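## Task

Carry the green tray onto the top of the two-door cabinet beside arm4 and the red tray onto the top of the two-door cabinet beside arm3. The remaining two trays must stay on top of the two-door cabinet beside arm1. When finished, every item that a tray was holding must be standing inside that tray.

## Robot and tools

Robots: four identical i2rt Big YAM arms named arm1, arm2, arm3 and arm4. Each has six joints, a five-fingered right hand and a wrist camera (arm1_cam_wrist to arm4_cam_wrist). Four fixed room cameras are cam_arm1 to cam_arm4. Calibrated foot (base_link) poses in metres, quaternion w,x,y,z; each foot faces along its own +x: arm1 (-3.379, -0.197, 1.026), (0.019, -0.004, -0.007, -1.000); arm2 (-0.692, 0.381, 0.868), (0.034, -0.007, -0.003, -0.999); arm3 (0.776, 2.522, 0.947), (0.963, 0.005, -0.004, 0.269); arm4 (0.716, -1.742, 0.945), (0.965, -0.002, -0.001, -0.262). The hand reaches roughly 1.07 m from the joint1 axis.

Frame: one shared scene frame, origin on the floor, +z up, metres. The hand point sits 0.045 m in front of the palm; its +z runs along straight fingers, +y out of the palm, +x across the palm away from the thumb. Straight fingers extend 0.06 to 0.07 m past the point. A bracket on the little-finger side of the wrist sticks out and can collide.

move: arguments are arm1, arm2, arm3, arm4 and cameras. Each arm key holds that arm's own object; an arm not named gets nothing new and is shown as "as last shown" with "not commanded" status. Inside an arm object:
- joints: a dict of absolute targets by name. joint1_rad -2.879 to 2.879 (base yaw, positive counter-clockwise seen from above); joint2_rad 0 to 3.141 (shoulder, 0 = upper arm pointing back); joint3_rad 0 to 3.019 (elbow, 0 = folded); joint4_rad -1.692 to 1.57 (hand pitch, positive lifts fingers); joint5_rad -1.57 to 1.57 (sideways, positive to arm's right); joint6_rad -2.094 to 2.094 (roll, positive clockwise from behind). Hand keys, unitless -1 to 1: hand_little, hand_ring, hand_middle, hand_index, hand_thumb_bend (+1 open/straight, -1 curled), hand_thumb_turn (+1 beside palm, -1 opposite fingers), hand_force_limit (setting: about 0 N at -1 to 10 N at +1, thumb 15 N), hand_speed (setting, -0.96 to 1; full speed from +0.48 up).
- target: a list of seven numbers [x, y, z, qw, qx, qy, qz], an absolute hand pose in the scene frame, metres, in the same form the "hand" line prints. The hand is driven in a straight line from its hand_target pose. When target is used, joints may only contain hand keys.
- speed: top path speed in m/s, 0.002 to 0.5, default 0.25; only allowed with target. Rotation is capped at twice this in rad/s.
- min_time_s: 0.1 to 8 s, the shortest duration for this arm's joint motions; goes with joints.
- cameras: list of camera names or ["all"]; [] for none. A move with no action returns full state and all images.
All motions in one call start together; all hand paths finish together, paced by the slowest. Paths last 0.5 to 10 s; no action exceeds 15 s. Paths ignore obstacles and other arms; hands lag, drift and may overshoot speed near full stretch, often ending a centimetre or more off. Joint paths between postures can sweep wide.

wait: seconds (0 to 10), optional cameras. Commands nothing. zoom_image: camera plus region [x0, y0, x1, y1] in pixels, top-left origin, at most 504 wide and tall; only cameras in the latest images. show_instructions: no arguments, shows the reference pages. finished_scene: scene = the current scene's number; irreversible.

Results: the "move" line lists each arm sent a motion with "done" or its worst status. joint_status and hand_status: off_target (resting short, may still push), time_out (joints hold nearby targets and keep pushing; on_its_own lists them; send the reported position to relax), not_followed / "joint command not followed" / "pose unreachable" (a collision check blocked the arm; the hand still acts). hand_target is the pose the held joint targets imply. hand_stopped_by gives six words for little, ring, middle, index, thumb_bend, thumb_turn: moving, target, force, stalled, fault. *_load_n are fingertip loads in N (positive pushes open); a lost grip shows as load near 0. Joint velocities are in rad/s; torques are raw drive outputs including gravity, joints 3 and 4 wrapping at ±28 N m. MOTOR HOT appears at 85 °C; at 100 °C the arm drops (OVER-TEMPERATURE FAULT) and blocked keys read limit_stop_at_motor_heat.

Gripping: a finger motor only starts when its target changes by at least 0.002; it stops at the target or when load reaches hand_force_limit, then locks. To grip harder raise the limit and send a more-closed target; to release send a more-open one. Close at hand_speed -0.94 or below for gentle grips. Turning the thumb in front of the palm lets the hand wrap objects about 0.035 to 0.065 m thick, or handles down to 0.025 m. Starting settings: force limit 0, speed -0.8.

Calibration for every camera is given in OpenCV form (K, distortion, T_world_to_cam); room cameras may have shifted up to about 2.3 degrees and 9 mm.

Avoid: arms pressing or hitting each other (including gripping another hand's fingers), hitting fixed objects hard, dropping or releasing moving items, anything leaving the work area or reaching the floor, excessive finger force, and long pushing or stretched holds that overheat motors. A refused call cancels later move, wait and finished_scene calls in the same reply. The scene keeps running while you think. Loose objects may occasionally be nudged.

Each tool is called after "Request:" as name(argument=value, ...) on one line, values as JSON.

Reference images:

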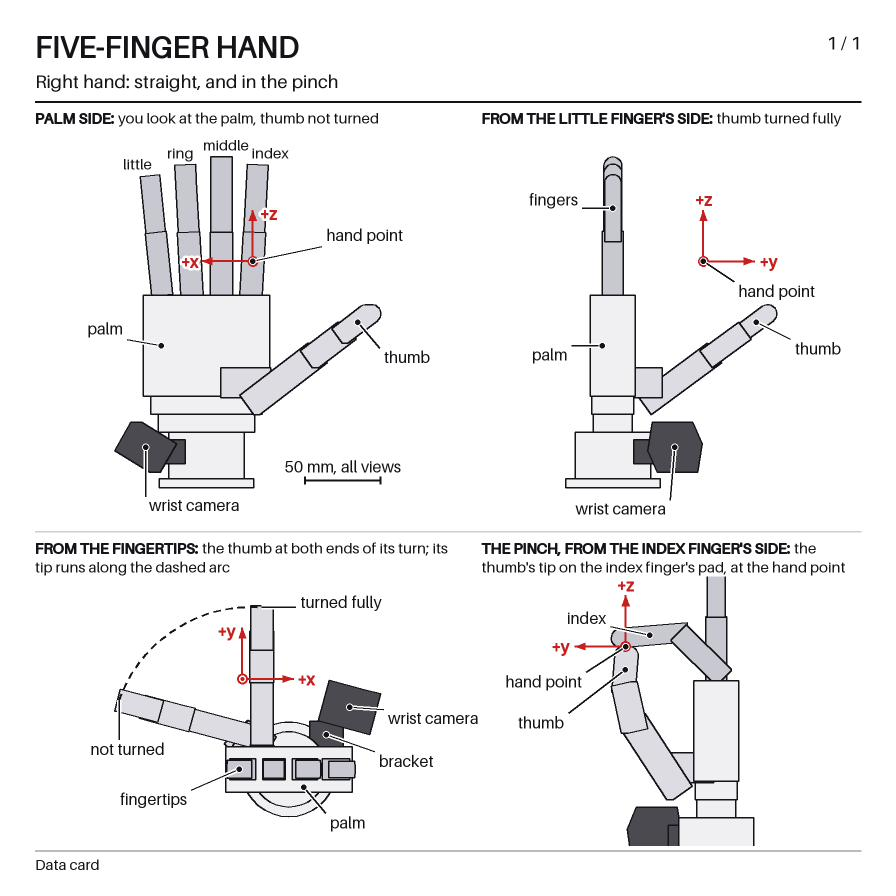

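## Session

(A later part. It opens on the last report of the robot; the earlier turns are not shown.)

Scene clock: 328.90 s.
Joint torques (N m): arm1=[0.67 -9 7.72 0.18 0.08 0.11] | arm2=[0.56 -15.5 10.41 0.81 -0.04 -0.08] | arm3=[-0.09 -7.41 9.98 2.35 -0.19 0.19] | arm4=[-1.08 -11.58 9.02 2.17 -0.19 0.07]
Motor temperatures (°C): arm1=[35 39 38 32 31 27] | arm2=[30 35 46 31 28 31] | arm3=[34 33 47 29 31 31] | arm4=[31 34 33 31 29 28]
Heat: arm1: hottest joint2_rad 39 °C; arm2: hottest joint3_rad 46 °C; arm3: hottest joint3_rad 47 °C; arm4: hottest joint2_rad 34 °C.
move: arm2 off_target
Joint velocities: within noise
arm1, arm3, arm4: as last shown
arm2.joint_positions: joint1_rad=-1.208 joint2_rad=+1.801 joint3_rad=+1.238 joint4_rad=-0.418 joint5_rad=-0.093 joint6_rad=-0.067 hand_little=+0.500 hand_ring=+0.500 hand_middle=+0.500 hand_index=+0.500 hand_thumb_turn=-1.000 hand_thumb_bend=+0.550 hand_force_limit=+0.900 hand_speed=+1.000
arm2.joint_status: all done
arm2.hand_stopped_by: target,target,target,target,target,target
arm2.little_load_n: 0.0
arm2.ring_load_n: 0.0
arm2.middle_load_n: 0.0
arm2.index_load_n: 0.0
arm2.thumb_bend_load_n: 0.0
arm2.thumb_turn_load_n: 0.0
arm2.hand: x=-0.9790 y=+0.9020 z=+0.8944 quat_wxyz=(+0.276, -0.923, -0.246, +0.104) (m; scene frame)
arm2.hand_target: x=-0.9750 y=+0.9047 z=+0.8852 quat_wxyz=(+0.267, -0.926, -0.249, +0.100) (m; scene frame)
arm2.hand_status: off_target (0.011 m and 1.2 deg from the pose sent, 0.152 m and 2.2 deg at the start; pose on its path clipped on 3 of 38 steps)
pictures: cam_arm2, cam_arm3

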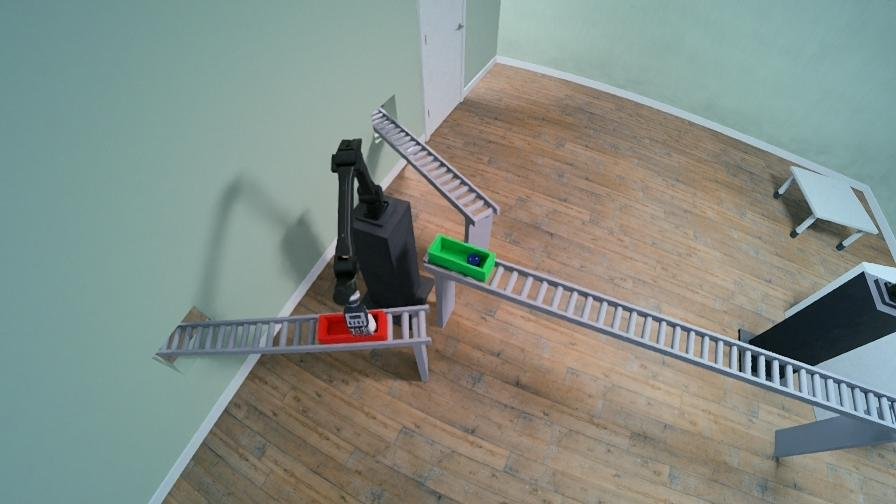

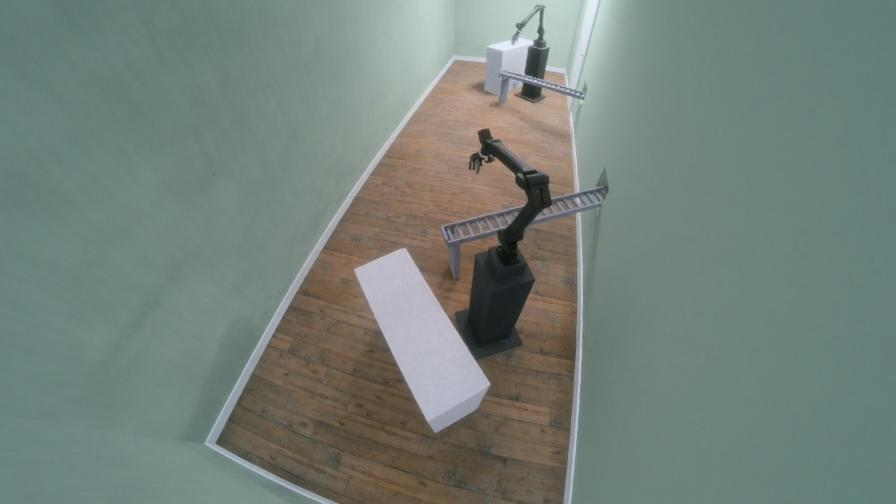

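Request:
move(arm2={"joints": {"joint1_rad": -0.089, "joint2_rad": 1.585, "joint3_rad": 1.05, "joint4_rad": -1.05, "joint5_rad": -0.5236, "joint6_rad": -1.595, "hand_thumb_bend": 0.4}, "min_time_s": 3}, arm3={"target": [1.104, 1.956, 0.74, 0.042, -0.2382, 0.9556, -0.1685], "speed": 0.22}, cameras=["cam_arm2", "arm2_cam_wrist", "arm3_cam_wrist", "cam_arm3"])

Request:
zoom_image(camera="cam_arm3", region=[420, 130, 620, 280])

Scene clock: 350.37 s.
Joint torques (N m): arm1=[0.62 -9 7.73 0.2 0.08 0.11] | arm2=[0.62 -13.8 7.58 -0.36 -0.34 -0.14] | arm3=[-0.15 -19.25 10.93 0.49 0.07 0.06] | arm4=[-1.44 -12.28 8.99 2.24 -0.21 0.08]
Motor temperatures (°C): arm1=[35 38 38 31 31 27] | arm2=[30 35 46 31 28 31] | arm3=[34 33 47 29 31 31] | arm4=[31 34 33 31 29 28]
Heat: arm1: hottest joint2_rad 38 °C; arm2: hottest joint3_rad 46 °C; arm3: hottest joint3_rad 47 °C; arm4: hottest joint2_rad 34 °C.
move: arm2 done; arm3 off_target
Joint velocities: within noise
arm1, arm4: as last shown
arm2.joint_positions: joint1_rad=-0.091 joint2_rad=+1.597 joint3_rad=+1.058 joint4_rad=-1.040 joint5_rad=-0.522 joint6_rad=-1.582 hand_little=+0.500 hand_ring=+0.500 hand_middle=+0.500 hand_index=+0.500 hand_thumb_turn=-1.000 hand_thumb_bend=+0.400 hand_force_limit=+0.900 hand_speed=+1.000
arm2.joint_status: all done
arm2.hand_stopped_by: target,target,target,target,target,target
arm2.little_load_n: 0.0
arm2.ring_load_n: 0.0
arm2.middle_load_n: 0.0
arm2.index_load_n: 0.0
arm2.thumb_bend_load_n: 0.0
arm2.thumb_turn_load_n: 0.0
arm2.hand: x=-1.0871 y=+0.3469 z=+0.9132 quat_wxyz=(+0.007, -0.005, -0.965, +0.261) (m; scene frame)
arm2.hand_target: x=-1.0823 y=+0.3463 z=+0.9153 quat_wxyz=(+0.006, +0.001, -0.965, +0.262) (m; scene frame)
arm2.hand_status: not commanded
arm3.joint_positions: joint1_rad=-1.625 joint2_rad=+2.370 joint3_rad=+1.574 joint4_rad=-0.424 joint5_rad=+0.003 joint6_rad=-0.013 hand_little=+0.400 hand_ring=+0.400 hand_middle=+0.400 hand_index=+0.400 hand_thumb_turn=-1.000 hand_thumb_bend=+0.450 hand_force_limit=+0.000 hand_speed=+0.000
arm3.joint_status: not commanded
arm3.hand_stopped_by: target,target,target,target,target,target
arm3.little_load_n: 0.0
arm3.ring_load_n: 0.0
arm3.middle_load_n: 0.0
arm3.index_load_n: 0.5
arm3.thumb_bend_load_n: 0.0
arm3.thumb_turn_load_n: 0.0
arm3.hand: x=+1.1051 y=+1.9707 z=+0.7416 quat_wxyz=(-0.043, +0.244, -0.955, +0.164) (m; scene frame)
arm3.hand_target: x=+1.1037 y=+1.9563 z=+0.7403 quat_wxyz=(-0.042, +0.238, -0.956, +0.169) (m; scene frame)
arm3.hand_status: off_target (0.015 m and 0.9 deg from the pose sent, 0.452 m and 24.3 deg at the start)
arm4.index_load_n: -0.5
pictures: arm2_cam_wrist, arm3_cam_wrist, cam_arm2, cam_arm3
camera_calibration:
arm2_cam_wrist: T_world_to_cam=[[-0.232365, 0.847036, -0.478055, -0.11196], [0.839847, 0.422641, 0.340634, 0.452214], [0.490575, -0.322342, -0.809588, 1.5071], [0, 0, 0, 1]] pos_world=[-1.14515, 0.389511, 1.01257]
arm3_cam_wrist: T_world_to_cam=[[-0.639493, 0.668244, -0.38013, -0.319047], [0.542809, 0.742609, 0.392289, -2.35427], [0.544433, 0.0445285, -0.837622, 0.0425711], [0, 0, 0, 1]] pos_world=[1.05071, 1.9596, 0.837932]

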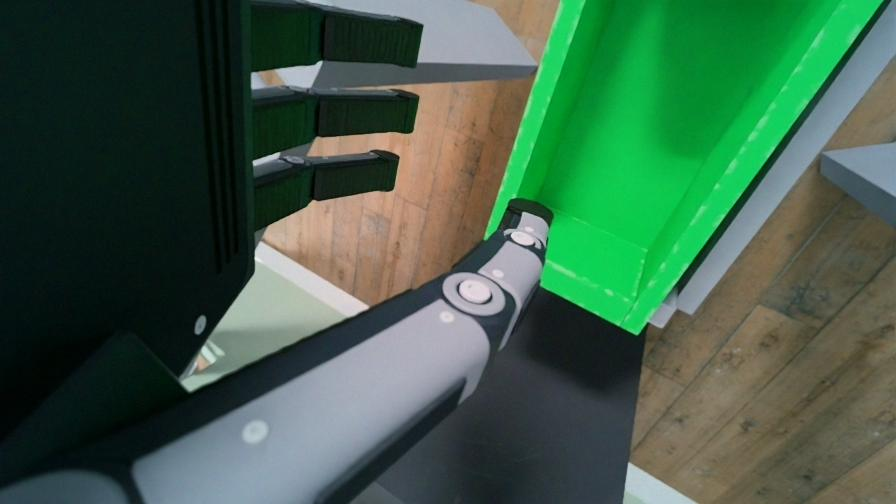

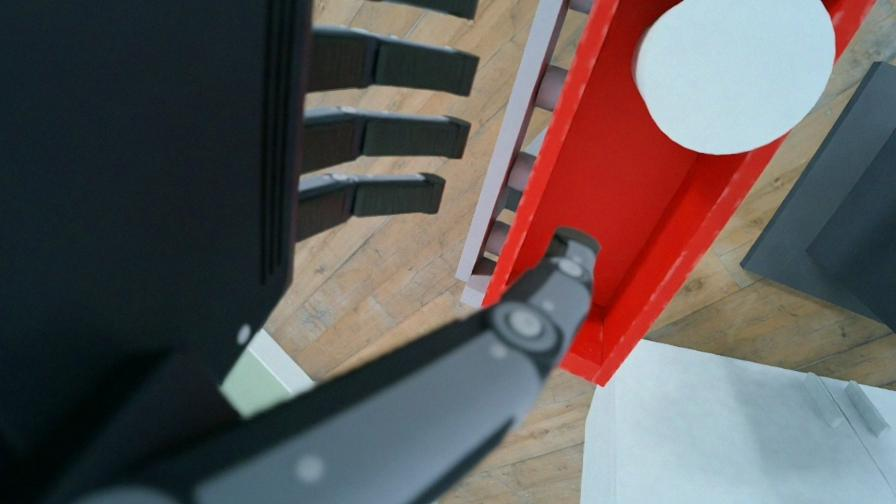

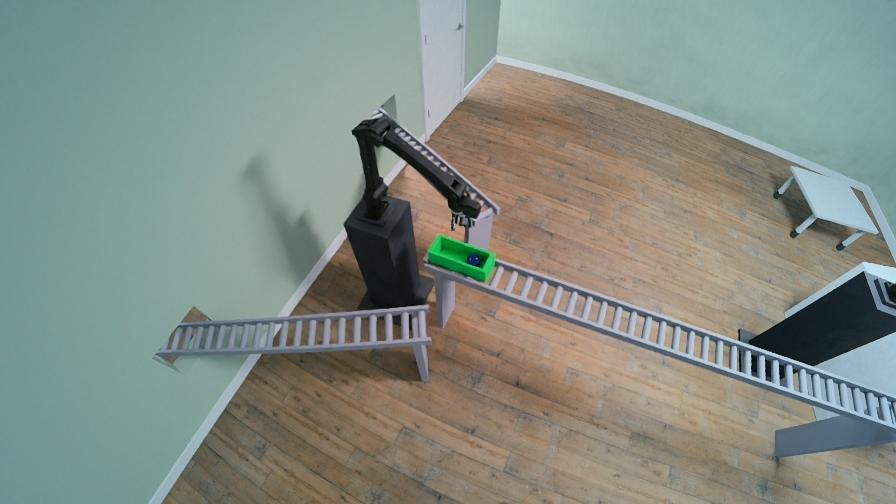

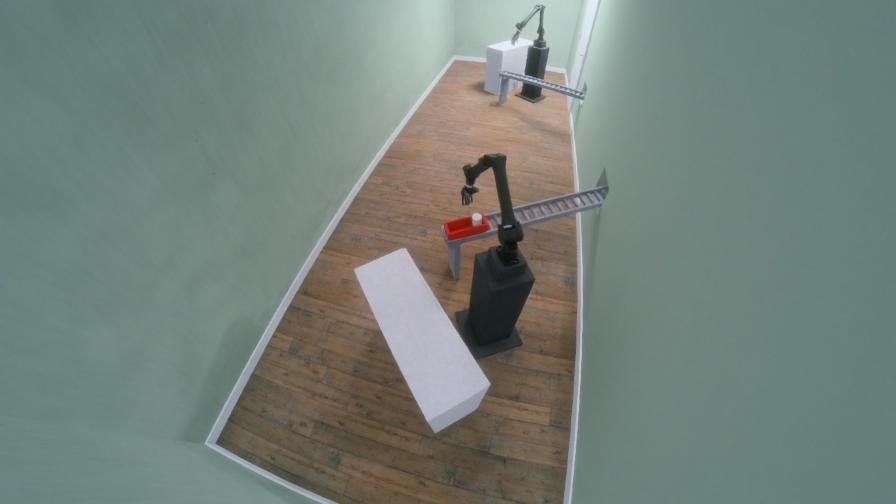

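Scaled by 2.520 from the camera's 896x504 image, which has a finer 1280x720 frame.

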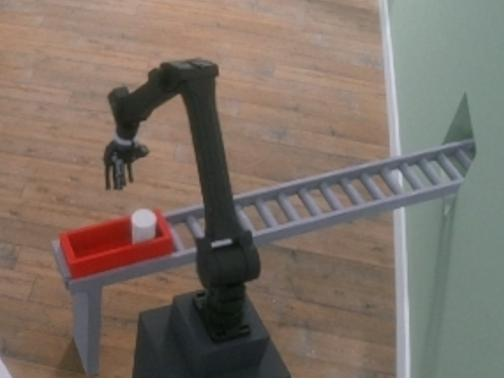

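Request:
zoom_image(camera="cam_arm2", region=[415, 205, 505, 295])

Request:
move(arm2={"target": [-1.138, 0.357, 0.85, 0.0, 0.0, 0.9397, -0.342], "speed": 0.15}, arm3={"target": [1.115, 1.9635, 0.60, 0.042, -0.2382, 0.9556, -0.1685], "speed": 0.15}, cameras=["arm2_cam_wrist", "arm3_cam_wrist", "cam_arm3"])

Request:
zoom_image(camera="cam_arm3", region=[430, 180, 520, 260])

Scaled by 5.600 from the camera's 896x504 image, which has a finer 1280x720 frame.

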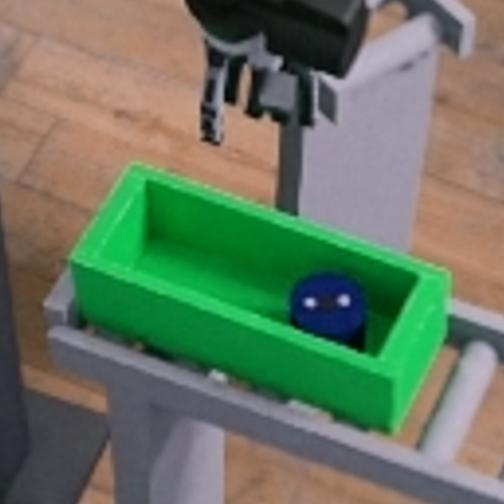

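Scene clock: 357.87 s.
Joint torques (N m): arm1=[0.67 -9 7.73 0.17 0.08 0.11] | arm2=[0.15 -13.39 10.58 0.28 -0.49 -0.11] | arm3=[1.26 -19.66 9.36 1.36 0.08 0.2] | arm4=[-1.38 -12.04 9.02 2.07 -0.21 0.09]
Motor temperatures (°C): arm1=[35 38 38 31 31 27] | arm2=[30 35 45 30 28 31] | arm3=[34 33 47 29 31 31] | arm4=[31 34 33 31 29 28]
Heat: arm1: hottest joint2_rad 38 °C; arm2: hottest joint3_rad 45 °C; arm3: hottest joint3_rad 47 °C; arm4: hottest joint2_rad 34 °C.
move: arm2 off_target; arm3 off_target
Joint velocities: within noise
arm1, arm4: as last shown
arm2.joint_positions: joint1_rad=-0.168 joint2_rad=+1.824 joint3_rad=+1.138 joint4_rad=-1.005 joint5_rad=-0.683 joint6_rad=-1.700 hand_little=+0.500 hand_ring=+0.500 hand_middle=+0.500 hand_index=+0.500 hand_thumb_turn=-1.000 hand_thumb_bend=+0.400 hand_force_limit=+0.900 hand_speed=+1.000
arm2.joint_status: not commanded
arm2.hand_stopped_by: target,target,target,target,target,target
arm2.little_load_n: 0.0
arm2.ring_load_n: 0.0
arm2.middle_load_n: 0.0
arm2.index_load_n: 0.0
arm2.thumb_bend_load_n: 0.0
arm2.thumb_turn_load_n: 0.0
arm2.hand: x=-1.1206 y=+0.3514 z=+0.8525 quat_wxyz=(-0.011, -0.004, -0.940, +0.342) (m; scene frame)
arm2.hand_target: x=-1.1374 y=+0.3572 z=+0.8502 quat_wxyz=(+0.000, +0.000, -0.940, +0.342) (m; scene frame)
arm2.hand_status: off_target (0.018 m and 1.4 deg from the pose sent, 0.082 m and 9.7 deg at the start)
arm3.joint_positions: joint1_rad=-1.625 joint2_rad=+2.654 joint3_rad=+1.705 joint4_rad=-0.286 joint5_rad=+0.009 joint6_rad=-0.008 hand_little=+0.400 hand_ring=+0.400 hand_middle=+0.400 hand_index=+0.400 hand_thumb_turn=-1.000 hand_thumb_bend=+0.450 hand_force_limit=+0.000 hand_speed=+0.000
arm3.joint_status: not commanded
arm3.hand_stopped_by: target,target,target,target,target,target
arm3.little_load_n: 0.0
arm3.ring_load_n: 0.0
arm3.middle_load_n: 0.0
arm3.index_load_n: 0.0
arm3.thumb_bend_load_n: 0.0
arm3.thumb_turn_load_n: 0.0
arm3.hand: x=+1.1048 y=+1.9722 z=+0.6062 quat_wxyz=(-0.039, +0.242, -0.957, +0.158) (m; scene frame)
arm3.hand_target: x=+1.1147 y=+1.9640 z=+0.6005 quat_wxyz=(-0.042, +0.238, -0.956, +0.169) (m; scene frame)
arm3.hand_status: off_target (0.015 m and 1.3 deg from the pose sent, 0.142 m and 0.9 deg at the start)
arm4.ring_load_n: -0.5
arm4.index_load_n: 0.0
pictures: arm2_cam_wrist, arm3_cam_wrist, cam_arm3
camera_calibration:
arm2_cam_wrist: T_world_to_cam=[[-0.222727, 0.751191, -0.621373, 0.0139905], [0.823492, 0.486114, 0.292498, 0.499634], [0.52178, -0.446549, -0.72687, 1.48394], [0, 0, 0, 1]] pos_world=[-1.18262, 0.409262, 0.941182]
arm3_cam_wrist: T_world_to_cam=[[-0.639061, 0.675902, -0.367093, -0.395122], [0.551343, 0.73533, 0.394094, -2.29836], [0.536303, 0.0494559, -0.842575, -0.068478], [0, 0, 0, 1]] pos_world=[1.0514, 1.96051, 0.703026]

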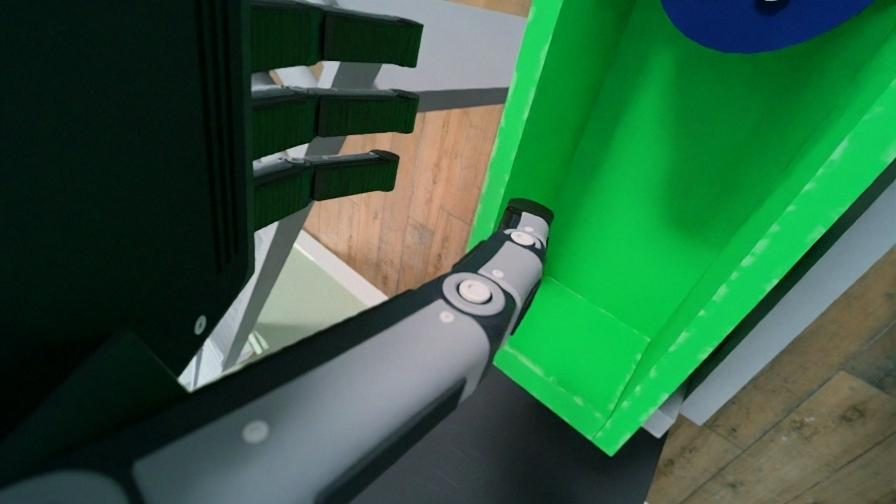

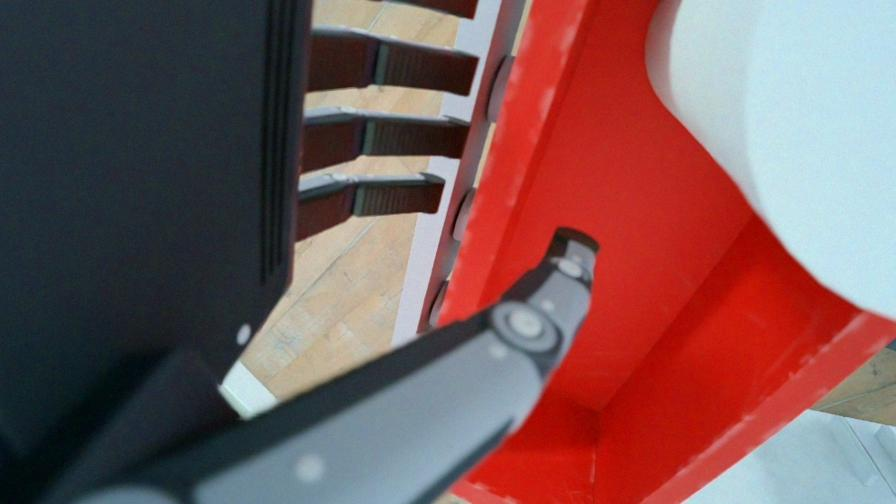

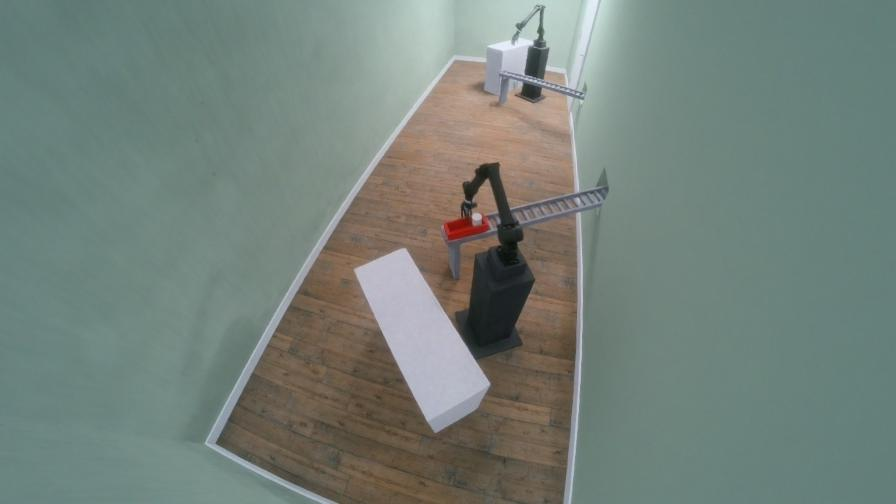

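Scaled by 5.600 from the camera's 896x504 image, which has a finer 1280x720 frame.

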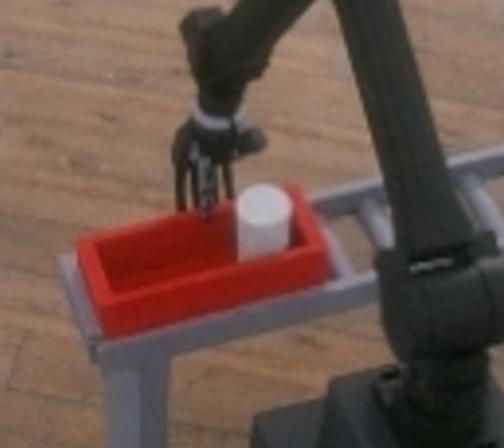

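Request:
move(arm2={"target": [-1.156, 0.357, 0.747, 0.0, 0.0, 0.9397, -0.342], "speed": 0.12}, arm3={"target": [1.1163, 1.961, 0.575, 0.042, -0.2382, 0.9556, -0.1685], "speed": 0.1}, cameras=["arm2_cam_wrist", "arm3_cam_wrist"])

Scene clock: 364.50 s.
Joint torques (N m): arm1=[0.67 -9 7.73 0.2 0.08 0.11] | arm2=[-0.09 -14.86 8.76 0.46 -0.48 -0.08] | arm3=[1.2 -19.49 9.39 1.42 0.07 0.19] | arm4=[-2.08 -12.22 9.11 2.18 -0.21 0.09]
Motor temperatures (°C): arm1=[35 38 38 31 31 27] | arm2=[30 35 45 30 29 31] | arm3=[34 34 47 29 31 31] | arm4=[31 34 33 31 29 28]
Heat: arm1: hottest joint2_rad 38 °C; arm2: hottest joint3_rad 45 °C; arm3: hottest joint3_rad 47 °C; arm4: hottest joint2_rad 34 °C.
move: arm2 off_target; arm3 off_target
Joint velocities: within noise
arm1.joint_positions: joint1_rad=-1.853 joint2_rad=+1.313 joint3_rad=+0.906 joint4_rad=-0.588 joint5_rad=-0.003 joint6_rad=-0.009 hand_little=+0.600 hand_ring=+0.599 hand_middle=+0.599 hand_index=+0.600 hand_thumb_turn=-1.000 hand_thumb_bend=+0.600 hand_force_limit=+0.750 hand_speed=+1.000
arm1.joint_status: not commanded
arm1.hand_stopped_by: target,target,target,target,target,target
arm1.little_load_n: 0.0
arm1.ring_load_n: 0.0
arm1.middle_load_n: 0.0
arm1.index_load_n: 0.5
arm1.thumb_bend_load_n: 0.0
arm1.thumb_turn_load_n: 0.0
arm1.hand: x=-3.3020 y=+0.2356 z=+1.1240 quat_wxyz=(+0.275, -0.954, +0.112, -0.032) (m; scene frame)
arm1.hand_target: x=-3.3003 y=+0.2304 z=+1.1259 quat_wxyz=(+0.272, -0.954, +0.121, -0.033) (m; scene frame)
arm1.hand_status: not commanded
arm2.joint_positions: joint1_rad=-0.168 joint2_rad=+2.048 joint3_rad=+1.160 joint4_rad=-0.797 joint5_rad=-0.683 joint6_rad=-1.700 hand_little=+0.500 hand_ring=+0.500 hand_middle=+0.500 hand_index=+0.500 hand_thumb_turn=-1.000 hand_thumb_bend=+0.400 hand_force_limit=+0.900 hand_speed=+1.000
arm2.joint_status: not commanded
arm2.hand_stopped_by: target,target,target,target,target,target
arm2.little_load_n: -0.5
arm2.ring_load_n: 0.0
arm2.middle_load_n: 0.0
arm2.index_load_n: 0.0
arm2.thumb_bend_load_n: 0.0
arm2.thumb_turn_load_n: 0.0
arm2.hand: x=-1.1422 y=+0.3528 z=+0.7535 quat_wxyz=(-0.009, -0.004, -0.940, +0.342) (m; scene frame)
arm2.hand_target: x=-1.1555 y=+0.3571 z=+0.7473 quat_wxyz=(+0.000, +0.000, -0.940, +0.342) (m; scene frame)
arm2.hand_status: off_target (0.016 m and 1.1 deg from the pose sent, 0.111 m and 1.4 deg at the start)
arm3.joint_positions: joint1_rad=-1.625 joint2_rad=+2.710 joint3_rad=+1.756 joint4_rad=-0.278 joint5_rad=+0.009 joint6_rad=-0.008 hand_little=+0.400 hand_ring=+0.400 hand_middle=+0.400 hand_index=+0.400 hand_thumb_turn=-1.000 hand_thumb_bend=+0.450 hand_force_limit=+0.000 hand_speed=+0.000
arm3.joint_status: not commanded
arm3.hand_stopped_by: target,target,target,target,target,target
arm3.little_load_n: 0.0
arm3.ring_load_n: 0.0
arm3.middle_load_n: 0.0
arm3.index_load_n: 0.0
arm3.thumb_bend_load_n: 0.0
arm3.thumb_turn_load_n: 0.0
arm3.hand: x=+1.1073 y=+1.9680 z=+0.5842 quat_wxyz=(-0.040, +0.242, -0.956, +0.160) (m; scene frame)
arm3.hand_target: x=+1.1159 y=+1.9616 z=+0.5754 quat_wxyz=(-0.042, +0.238, -0.956, +0.168) (m; scene frame)
arm3.hand_status: off_target (0.015 m and 1.1 deg from the pose sent, 0.035 m and 1.3 deg at the start)
arm4: as last shown
arm4.ring_load_n: 0.0
pictures: arm2_cam_wrist, arm3_cam_wrist
camera_calibration:
arm2_cam_wrist: T_world_to_cam=[[-0.226079, 0.751253, -0.620087, -0.0581401], [0.824924, 0.486201, 0.288286, 0.550462], [0.518063, -0.446349, -0.729646, 1.42157], [0, 0, 0, 1]] pos_world=[-1.2037, 0.410561, 0.842503]
arm3_cam_wrist: T_world_to_cam=[[-0.638519, 0.674924, -0.369825, -0.395857], [0.550805, 0.736378, 0.392888, -2.28864], [0.537501, 0.047165, -0.841943, -0.0853451], [0, 0, 0, 1]] pos_world=[1.05371, 1.9565, 0.680926]

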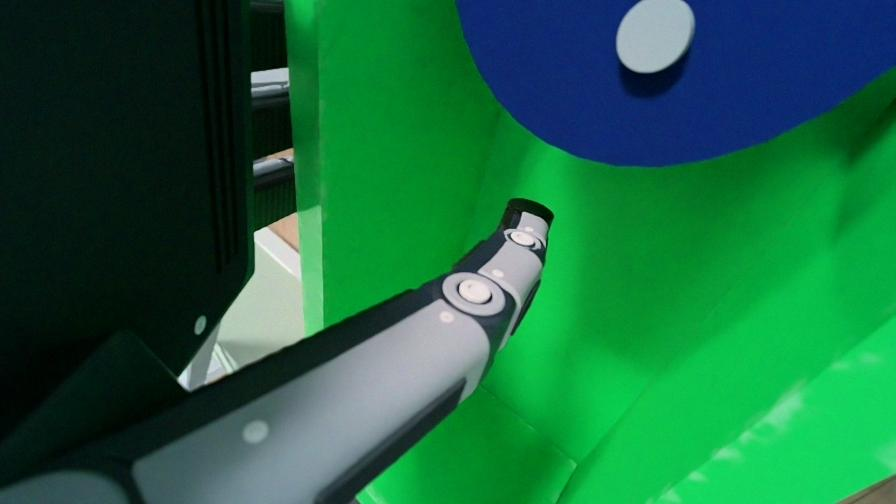

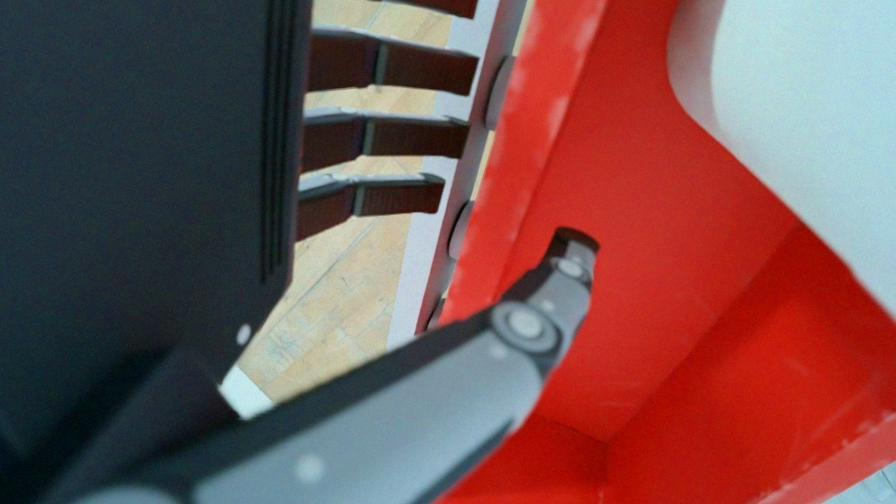

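Request:
move(arm2={"joints": {"hand_speed": -0.86, "hand_force_limit": 0.1, "hand_little": -0.4, "hand_ring": -0.4, "hand_middle": -0.4, "hand_index": -0.4, "hand_thumb_bend": -0.6}}, arm3={"joints": {"hand_speed": -0.86, "hand_force_limit": 0.1, "hand_little": -0.4, "hand_ring": -0.4, "hand_middle": -0.4, "hand_index": -0.4, "hand_thumb_bend": -0.6}})

Request:
move(arm2={"joints": {"hand_speed": -0.86, "hand_force_limit": 0.85, "hand_little": -0.5, "hand_ring": -0.5, "hand_middle": -0.5, "hand_index": -0.5, "hand_thumb_bend": -0.7}}, arm3={"joints": {"hand_speed": -0.86, "hand_force_limit": 0.9, "hand_little": -0.5, "hand_ring": -0.5, "hand_middle": -0.5, "hand_index": -0.5, "hand_thumb_bend": -0.7}}, cameras=["arm2_cam_wrist", "arm3_cam_wrist"])

Scene clock: 371.40 s.
Joint torques (N m): arm1=[0.62 -8.94 7.73 0.2 0.08 0.11] | arm2=[0.03 -15.5 8.5 0.31 -0.18 -0.04] | arm3=[1.26 -19.49 9.39 1.33 0.07 0.19] | arm4=[-1.96 -12.16 9.03 2.11 -0.2 0.11]
Motor temperatures (°C): arm1=[35 38 38 31 31 27] | arm2=[30 35 45 30 29 31] | arm3=[34 35 47 29 31 31] | arm4=[31 34 33 31 29 28]
Heat: arm1: hottest joint2_rad 38 °C; arm2: hottest joint3_rad 45 °C; arm3: hottest joint3_rad 47 °C; arm4: hottest joint2_rad 34 °C.
move: arm2 off_target; arm3 off_target
Joint velocities: within noise
arm1, arm4: as last shown
arm1.middle_load_n: -0.5
arm1.index_load_n: 0.0
arm2.joint_positions: joint1_rad=-0.167 joint2_rad=+2.061 joint3_rad=+1.160 joint4_rad=-0.795 joint5_rad=-0.691 joint6_rad=-1.705 hand_little=-0.108 hand_ring=-0.015 hand_middle=+0.036 hand_index=-0.004 hand_thumb_turn=-1.000 hand_thumb_bend=+0.140 hand_force_limit=+0.100 hand_speed=-0.860
arm2.joint_status: hand_little off_target (ended at -0.108, target -0.400); hand_ring off_target (ended at -0.015, target -0.400); hand_middle off_target (ended at +0.036, target -0.400); hand_index off_target (ended at -0.004, target -0.400); hand_thumb_bend off_target (ended at +0.140, target -0.600); the others done
arm2.hand_stopped_by: force,force,force,force,force,target
arm2.little_load_n: 6.0
arm2.ring_load_n: 4.0
arm2.middle_load_n: 3.0
arm2.index_load_n: 5.5
arm2.thumb_bend_load_n: 7.0
arm2.thumb_turn_load_n: 1.5
arm2.hand: x=-1.1401 y=+0.3506 z=+0.7485 quat_wxyz=(-0.013, -0.002, -0.938, +0.346) (m; scene frame)
arm2.hand_target: x=-1.1555 y=+0.3571 z=+0.7473 quat_wxyz=(+0.000, +0.000, -0.940, +0.342) (m; scene frame)
arm2.hand_status: not commanded
arm3.joint_positions: joint1_rad=-1.625 joint2_rad=+2.710 joint3_rad=+1.756 joint4_rad=-0.276 joint5_rad=+0.009 joint6_rad=-0.008 hand_little=-0.143 hand_ring=+0.013 hand_middle=+0.091 hand_index=+0.001 hand_thumb_turn=-1.000 hand_thumb_bend=+0.283 hand_force_limit=+0.100 hand_speed=-0.860
arm3.joint_status: hand_little off_target (ended at -0.143, target -0.400); hand_ring off_target (ended at +0.013, target -0.400); hand_middle off_target (ended at +0.091, target -0.400); hand_index off_target (ended at +0.001, target -0.400); hand_thumb_bend off_target (ended at +0.283, target -0.600); the others done
arm3.hand_stopped_by: force,force,force,force,force,target
arm3.little_load_n: 5.5
arm3.ring_load_n: 2.0
arm3.middle_load_n: 0.5
arm3.index_load_n: 6.0
arm3.thumb_bend_load_n: 12.5
arm3.thumb_turn_load_n: 0.5
arm3.hand: x=+1.1075 y=+1.9677 z=+0.5840 quat_wxyz=(-0.040, +0.242, -0.956, +0.160) (m; scene frame)
arm3.hand_target: x=+1.1159 y=+1.9616 z=+0.5754 quat_wxyz=(-0.042, +0.238, -0.956, +0.169) (m; scene frame)
arm3.hand_status: not commanded
arm4.index_load_n: 0.5
pictures: none

Scene clock: 372.03 s.
Joint torques (N m): arm1=[0.67 -9 7.73 0.18 0.08 0.11] | arm2=[-0.03 -15.62 8.49 0.17 -0.07 0.05] | arm3=[1.2 -19.6 9.25 1.17 0.11 0.24] | arm4=[-1.85 -12.04 9.06 2.21 -0.19 0.08]
Motor temperatures (°C): arm1=[35 38 38 31 31 27] | arm2=[30 35 45 30 29 31] | arm3=[34 35 47 29 31 31] | arm4=[31 34 33 31 29 28]
Heat: arm1: hottest joint2_rad 38 °C; arm2: hottest joint3_rad 45 °C; arm3: hottest joint3_rad 47 °C; arm4: hottest joint2_rad 34 °C.
move: arm2 off_target; arm3 off_target
Joint velocities: within noise
arm1: as last shown
arm1.middle_load_n: 0.0
arm2.joint_positions: joint1_rad=-0.166 joint2_rad=+2.062 joint3_rad=+1.160 joint4_rad=-0.795 joint5_rad=-0.695 joint6_rad=-1.712 hand_little=-0.143 hand_ring=-0.037 hand_middle=+0.007 hand_index=-0.025 hand_thumb_turn=-1.000 hand_thumb_bend=+0.138 hand_force_limit=+0.850 hand_speed=-0.860
arm2.joint_status: hand_little off_target (ended at -0.143, target -0.500); hand_ring off_target (ended at -0.037, target -0.500); hand_middle off_target (ended at +0.007, target -0.500); hand_index off_target (ended at -0.025, target -0.500); hand_thumb_bend off_target (ended at +0.138, target -0.700); the others done
arm2.hand_stopped_by: force,force,force,force,force,target
arm2.little_load_n: 11.0
arm2.ring_load_n: 4.5
arm2.middle_load_n: 11.0
arm2.index_load_n: 8.5
arm2.thumb_bend_load_n: 15.5
arm2.thumb_turn_load_n: 2.0
arm2.hand: x=-1.1403 y=+0.3496 z=+0.7483 quat_wxyz=(-0.012, +0.001, -0.938, +0.347) (m; scene frame)
arm2.hand_target: x=-1.1555 y=+0.3571 z=+0.7473 quat_wxyz=(+0.000, +0.000, -0.940, +0.342) (m; scene frame)
arm2.hand_status: not commanded
arm3.joint_positions: joint1_rad=-1.625 joint2_rad=+2.711 joint3_rad=+1.758 joint4_rad=-0.271 joint5_rad=+0.008 joint6_rad=-0.012 hand_little=-0.206 hand_ring=-0.034 hand_middle=+0.056 hand_index=-0.034 hand_thumb_turn=-1.000 hand_thumb_bend=+0.287 hand_force_limit=+0.900 hand_speed=-0.860
arm3.joint_status: hand_little off_target (ended at -0.206, target -0.500); hand_ring off_target (ended at -0.034, target -0.500); hand_middle off_target (ended at +0.056, target -0.500); hand_index off_target (ended at -0.034, target -0.500); hand_thumb_bend off_target (ended at +0.287, target -0.700); the others done
arm3.hand_stopped_by: force,force,force,force,force,target
arm3.little_load_n: 9.5
arm3.ring_load_n: 8.5
arm3.middle_load_n: 5.0
arm3.index_load_n: 7.0
arm3.thumb_bend_load_n: 25.5
arm3.thumb_turn_load_n: 1.5
arm3.hand: x=+1.1081 y=+1.9663 z=+0.5840 quat_wxyz=(-0.041, +0.244, -0.955, +0.163) (m; scene frame)
arm3.hand_target: x=+1.1159 y=+1.9616 z=+0.5755 quat_wxyz=(-0.042, +0.238, -0.956, +0.169) (m; scene frame)
arm3.hand_status: not commanded
arm4.joint_positions: joint1_rad=+1.446 joint2_rad=+1.742 joint3_rad=+1.148 joint4_rad=-0.268 joint5_rad=-0.058 joint6_rad=-0.079 hand_little=+0.500 hand_ring=+0.500 hand_middle=+0.500 hand_index=+0.500 hand_thumb_turn=-1.000 hand_thumb_bend=+0.400 hand_force_limit=+0.000 hand_speed=+0.000
arm4.joint_status: not commanded
arm4.hand_stopped_by: target,target,target,target,target,target
arm4.little_load_n: 0.0
arm4.ring_load_n: 0.0
arm4.middle_load_n: 0.0
arm4.index_load_n: -0.5
arm4.thumb_bend_load_n: 0.0
arm4.thumb_turn_load_n: 0.0
arm4.hand: x=+1.0504 y=-1.2471 z=+0.9787 quat_wxyz=(-0.332, +0.902, -0.257, +0.100) (m; scene frame)
arm4.hand_target: x=+1.0515 y=-1.2471 z=+0.9736 quat_wxyz=(-0.333, +0.900, -0.261, +0.099) (m; scene frame)
arm4.hand_status: not commanded
pictures: arm2_cam_wrist, arm3_cam_wrist
camera_calibration:
arm2_cam_wrist: T_world_to_cam=[[-0.231713, 0.741316, -0.629889, -0.0541462], [0.81917, 0.497923, 0.284663, 0.543965], [0.524661, -0.450026, -0.722639, 1.41899], [0, 0, 0, 1]] pos_world=[-1.20263, 0.407867, 0.836462]
arm3_cam_wrist: T_world_to_cam=[[-0.640391, 0.670035, -0.375436, -0.379356], [0.546802, 0.741006, 0.389767, -2.2906], [0.539358, 0.0443137, -0.84091, -0.0829468], [0, 0, 0, 1]] pos_world=[1.0543, 1.9552, 0.680624]

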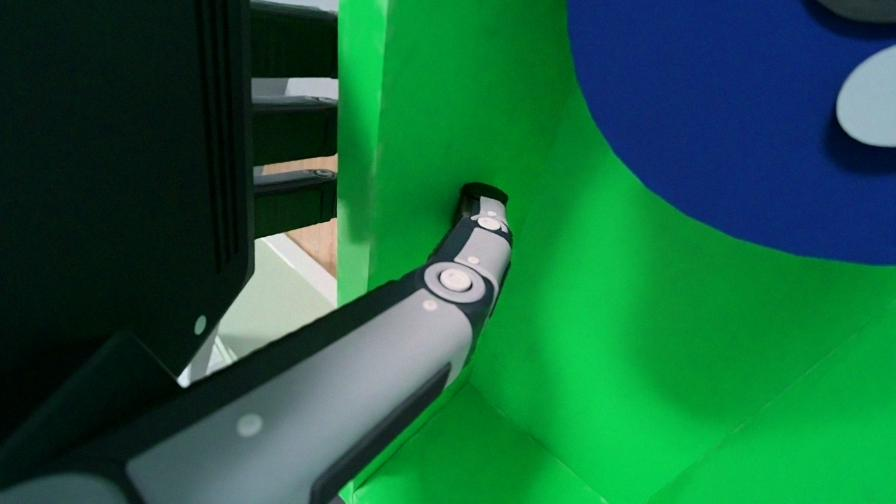

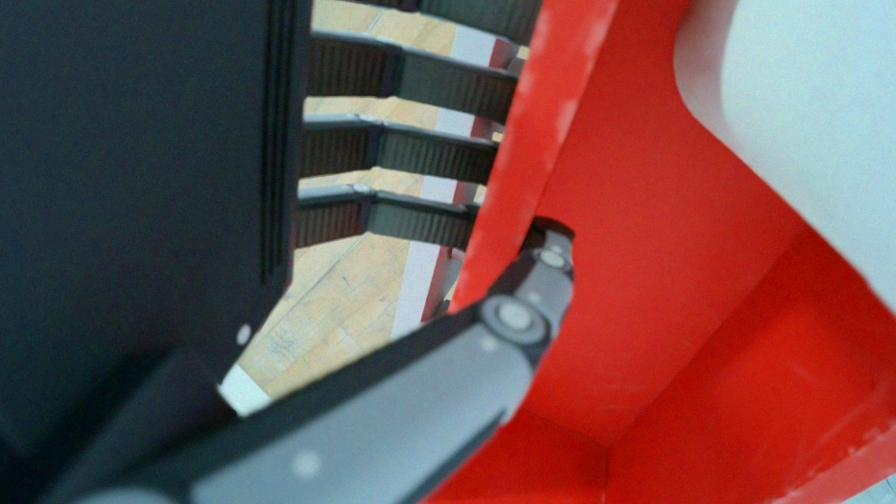

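Request:
move(arm2={"target": [-1.15, 0.356, 0.8, 0.0, 0.0, 0.9397, -0.342], "speed": 0.07}, arm3={"target": [1.1165, 1.961, 0.64, 0.042, -0.2382, 0.9556, -0.1685], "speed": 0.07}, cameras=["cam_arm2", "cam_arm3"])

Request:
zoom_image(camera="cam_arm3", region=[430, 180, 520, 260])

Request:
zoom_image(camera="cam_arm2", region=[415, 195, 505, 295])

Scene clock: 375.30 s.
Joint torques (N m): arm1=[0.67 -9 7.73 0.2 0.08 0.11] | arm2=[0.15 -19.6 8.18 -1.16 -0.39 0.14] | arm3=[1.38 -24.59 6.04 0.21 0.06 0.21] | arm4=[-1.67 -12.28 8.98 2.07 -0.18 0.1]
Motor temperatures (°C): arm1=[35 38 38 31 31 27] | arm2=[30 35 45 30 29 31] | arm3=[34 35 46 29 31 31] | arm4=[31 34 33 31 29 28]
Heat: arm1: hottest joint2_rad 38 °C; arm2: hottest joint3_rad 45 °C; arm3: hottest joint3_rad 46 °C; arm4: hottest joint2_rad 34 °C.
move: arm2 off_target; arm3 off_target
Joint velocities: within noise
arm1, arm4: as last shown
arm2.joint_positions: joint1_rad=-0.166 joint2_rad=+1.999 joint3_rad=+1.160 joint4_rad=-0.869 joint5_rad=-0.687 joint6_rad=-1.720 hand_little=-0.143 hand_ring=-0.037 hand_middle=+0.007 hand_index=-0.025 hand_thumb_turn=-1.000 hand_thumb_bend=+0.140 hand_force_limit=+0.850 hand_speed=-0.860
arm2.joint_status: not commanded
arm2.hand_stopped_by: force,force,force,force,force,target
arm2.little_load_n: 5.5
arm2.ring_load_n: 3.0
arm2.middle_load_n: 12.0
arm2.index_load_n: 9.5
arm2.thumb_bend_load_n: 18.5
arm2.thumb_turn_load_n: 2.5
arm2.hand: x=-1.1365 y=+0.3511 z=+0.7781 quat_wxyz=(-0.016, +0.003, -0.939, +0.344) (m; scene frame)
arm2.hand_target: x=-1.1495 y=+0.3559 z=+0.7996 quat_wxyz=(+0.000, +0.000, -0.940, +0.342) (m; scene frame)
arm2.hand_status: off_target (0.026 m and 1.9 deg from the pose sent, 0.053 m and 1.5 deg at the start)
arm3.joint_positions: joint1_rad=-1.625 joint2_rad=+2.639 joint3_rad=+1.705 joint4_rad=-0.303 joint5_rad=+0.010 joint6_rad=-0.009 hand_little=-0.206 hand_ring=-0.035 hand_middle=+0.055 hand_index=-0.034 hand_thumb_turn=-1.000 hand_thumb_bend=+0.287 hand_force_limit=+0.900 hand_speed=-0.860
arm3.joint_status: not commanded
arm3.hand_stopped_by: force,force,force,force,force,target
arm3.little_load_n: 3.0
arm3.ring_load_n: 3.0
arm3.middle_load_n: 1.5
arm3.index_load_n: 10.5
arm3.thumb_bend_load_n: 19.0
arm3.thumb_turn_load_n: 0.5
arm3.hand: x=+1.1054 y=+1.9705 z=+0.6144 quat_wxyz=(-0.039, +0.242, -0.957, +0.157) (m; scene frame)
arm3.hand_target: x=+1.1164 y=+1.9612 z=+0.6393 quat_wxyz=(-0.042, +0.238, -0.956, +0.168) (m; scene frame)
arm3.hand_status: off_target (0.029 m and 1.4 deg from the pose sent, 0.057 m and 0.9 deg at the start)
pictures: cam_arm2, cam_arm3

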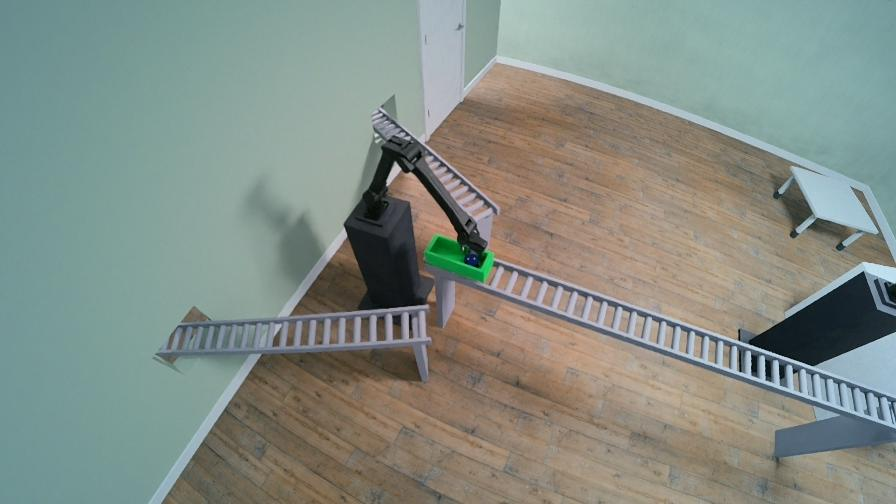

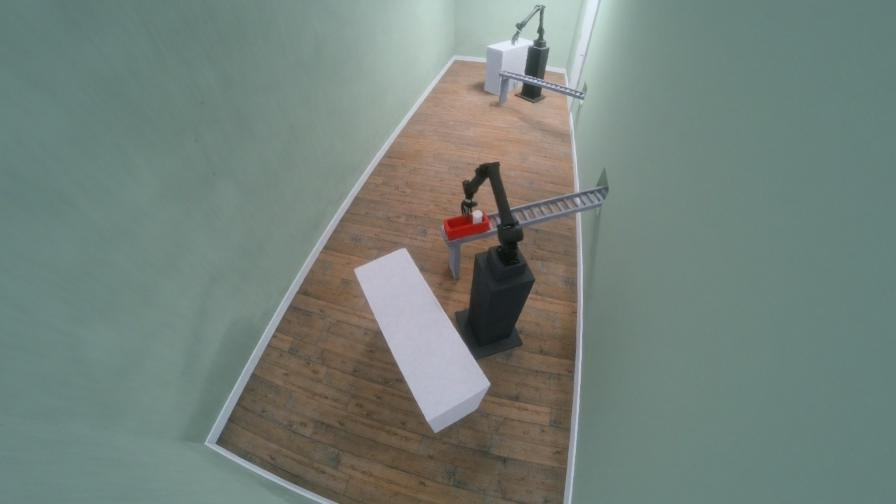

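Scaled by 5.600 from the camera's 896x504 image, which has a finer 1280x720 frame.

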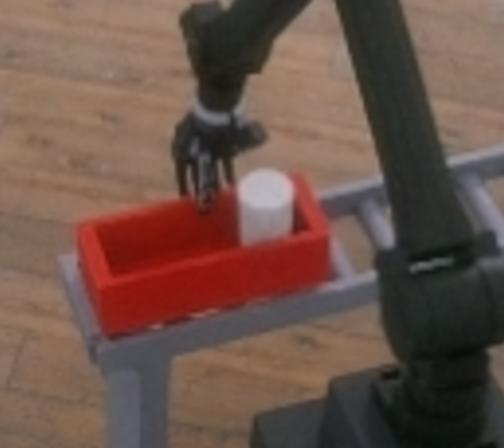

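Scaled by 5.040 from the camera's 896x504 image, which has a finer 1280x720 frame.

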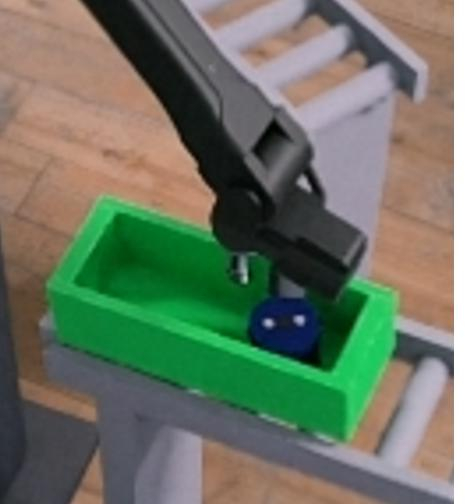

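Request:
move(arm2={"target": [-1.147, 0.358, 0.92, 0.0, 0.0, 0.9397, -0.342], "speed": 0.15}, arm3={"target": [1.115, 1.965, 0.99, 0.042, -0.2382, 0.9556, -0.1685], "speed": 0.2}, cameras=["cam_arm2", "cam_arm3"])

Request:
zoom_image(camera="cam_arm3", region=[420, 150, 520, 260])

Request:
zoom_image(camera="cam_arm2", region=[405, 175, 505, 285])

Scene clock: 380.27 s.
Joint torques (N m): arm1=[0.67 -9 7.73 0.2 0.08 0.11] | arm2=[-0.26 -18.02 13 -0.88 -0.38 0.11] | arm3=[1.61 -21.83 15.46 0.08 0.11 0.19] | arm4=[-1.67 -12.04 9.07 2.06 -0.18 0.07]
Motor temperatures (°C): arm1=[35 38 38 31 31 27] | arm2=[30 35 45 30 29 31] | arm3=[34 36 46 29 31 31] | arm4=[31 34 33 31 29 28]
Heat: arm1: hottest joint2_rad 38 °C; arm2: hottest joint3_rad 45 °C; arm3: hottest joint3_rad 46 °C; arm4: hottest joint2_rad 34 °C.
move: arm2 off_target; arm3 off_target
Joint velocities: within noise
arm1, arm4: as last shown
arm2.joint_positions: joint1_rad=-0.166 joint2_rad=+1.805 joint3_rad=+1.210 joint4_rad=-1.164 joint5_rad=-0.685 joint6_rad=-1.718 hand_little=-0.143 hand_ring=-0.038 hand_middle=+0.007 hand_index=-0.025 hand_thumb_turn=-1.000 hand_thumb_bend=+0.140 hand_force_limit=+0.850 hand_speed=-0.860
arm2.joint_status: not commanded
arm2.hand_stopped_by: force,force,force,force,force,target
arm2.little_load_n: 4.0
arm2.ring_load_n: 0.5
arm2.middle_load_n: 9.5
arm2.index_load_n: 8.5
arm2.thumb_bend_load_n: 18.0
arm2.thumb_turn_load_n: 0.5
arm2.hand: x=-1.1180 y=+0.3504 z=+0.8876 quat_wxyz=(-0.040, -0.006, -0.937, +0.346) (m; scene frame)
arm2.hand_target: x=-1.1450 y=+0.3579 z=+0.9202 quat_wxyz=(+0.000, +0.000, -0.940, +0.342) (m; scene frame)
arm2.hand_status: off_target (0.044 m and 4.6 deg from the pose sent, 0.142 m and 1.9 deg at the start)
arm3.joint_positions: joint1_rad=-1.623 joint2_rad=+2.052 joint3_rad=+1.632 joint4_rad=-0.875 joint5_rad=+0.010 joint6_rad=-0.001 hand_little=-0.206 hand_ring=-0.035 hand_middle=+0.055 hand_index=-0.034 hand_thumb_turn=-1.000 hand_thumb_bend=+0.287 hand_force_limit=+0.900 hand_speed=-0.860
arm3.joint_status: not commanded
arm3.hand_stopped_by: force,force,force,force,force,target
arm3.little_load_n: 3.0
arm3.ring_load_n: 3.0
arm3.middle_load_n: 1.0
arm3.index_load_n: 10.5
arm3.thumb_bend_load_n: 19.0
arm3.thumb_turn_load_n: 0.5
arm3.hand: x=+1.0945 y=+1.9874 z=+0.9462 quat_wxyz=(-0.033, +0.240, -0.962, +0.129) (m; scene frame)
arm3.hand_target: x=+1.1137 y=+1.9674 z=+0.9905 quat_wxyz=(-0.043, +0.238, -0.956, +0.169) (m; scene frame)
arm3.hand_status: off_target (0.053 m and 4.7 deg from the pose sent, 0.376 m and 1.4 deg at the start)
arm4.index_load_n: 0.0
pictures: cam_arm2, cam_arm3

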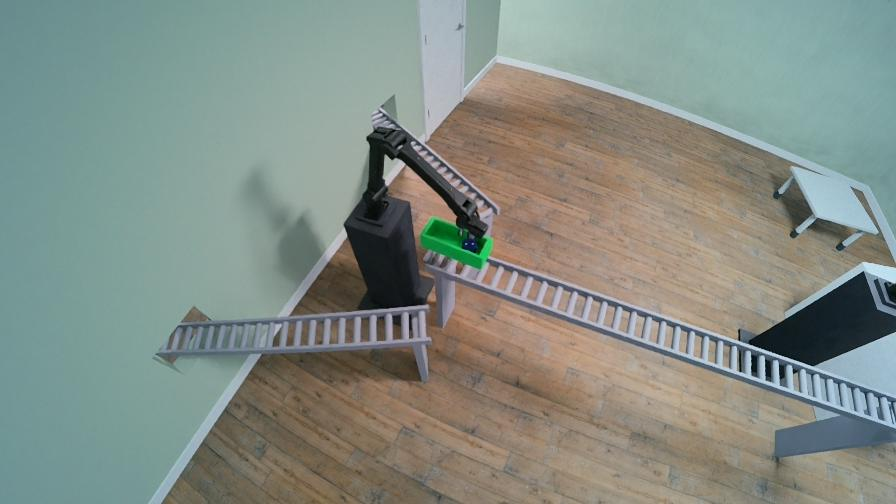

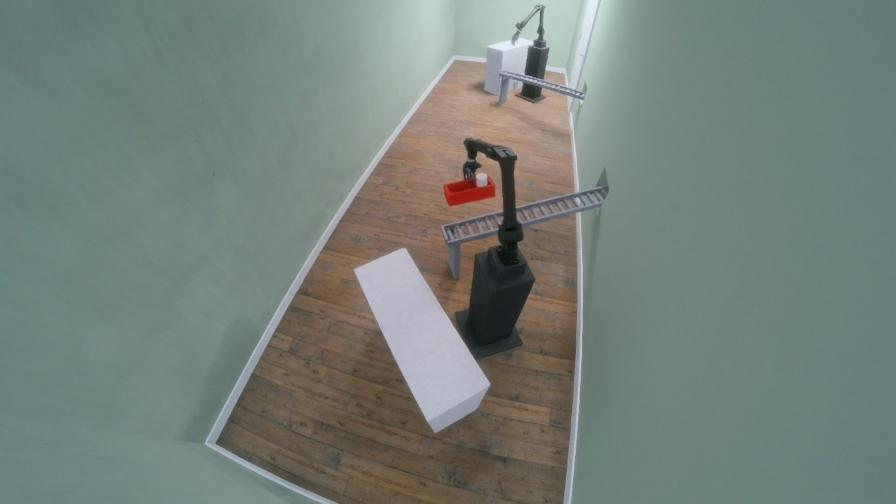

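Scaled by 4.582 from the camera's 896x504 image, which has a finer 1280x720 frame.

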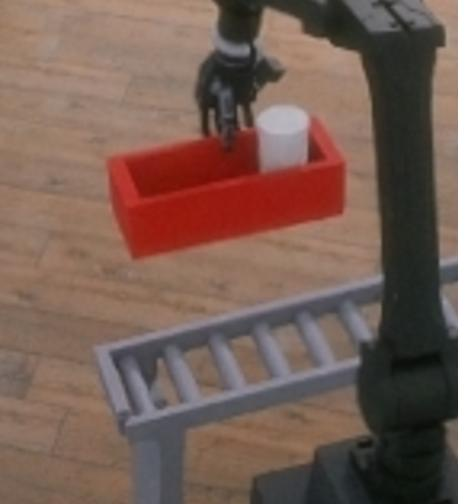

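Scaled by 4.582 from the camera's 896x504 image, which has a finer 1280x720 frame.

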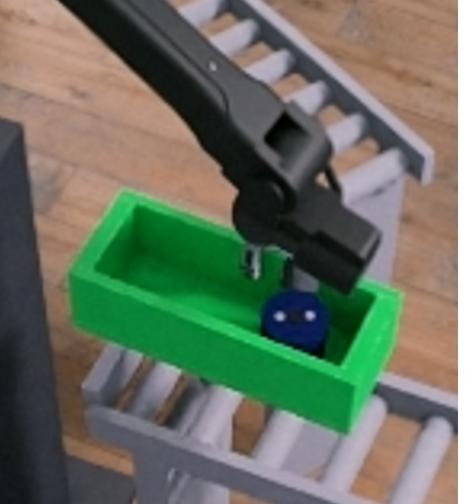

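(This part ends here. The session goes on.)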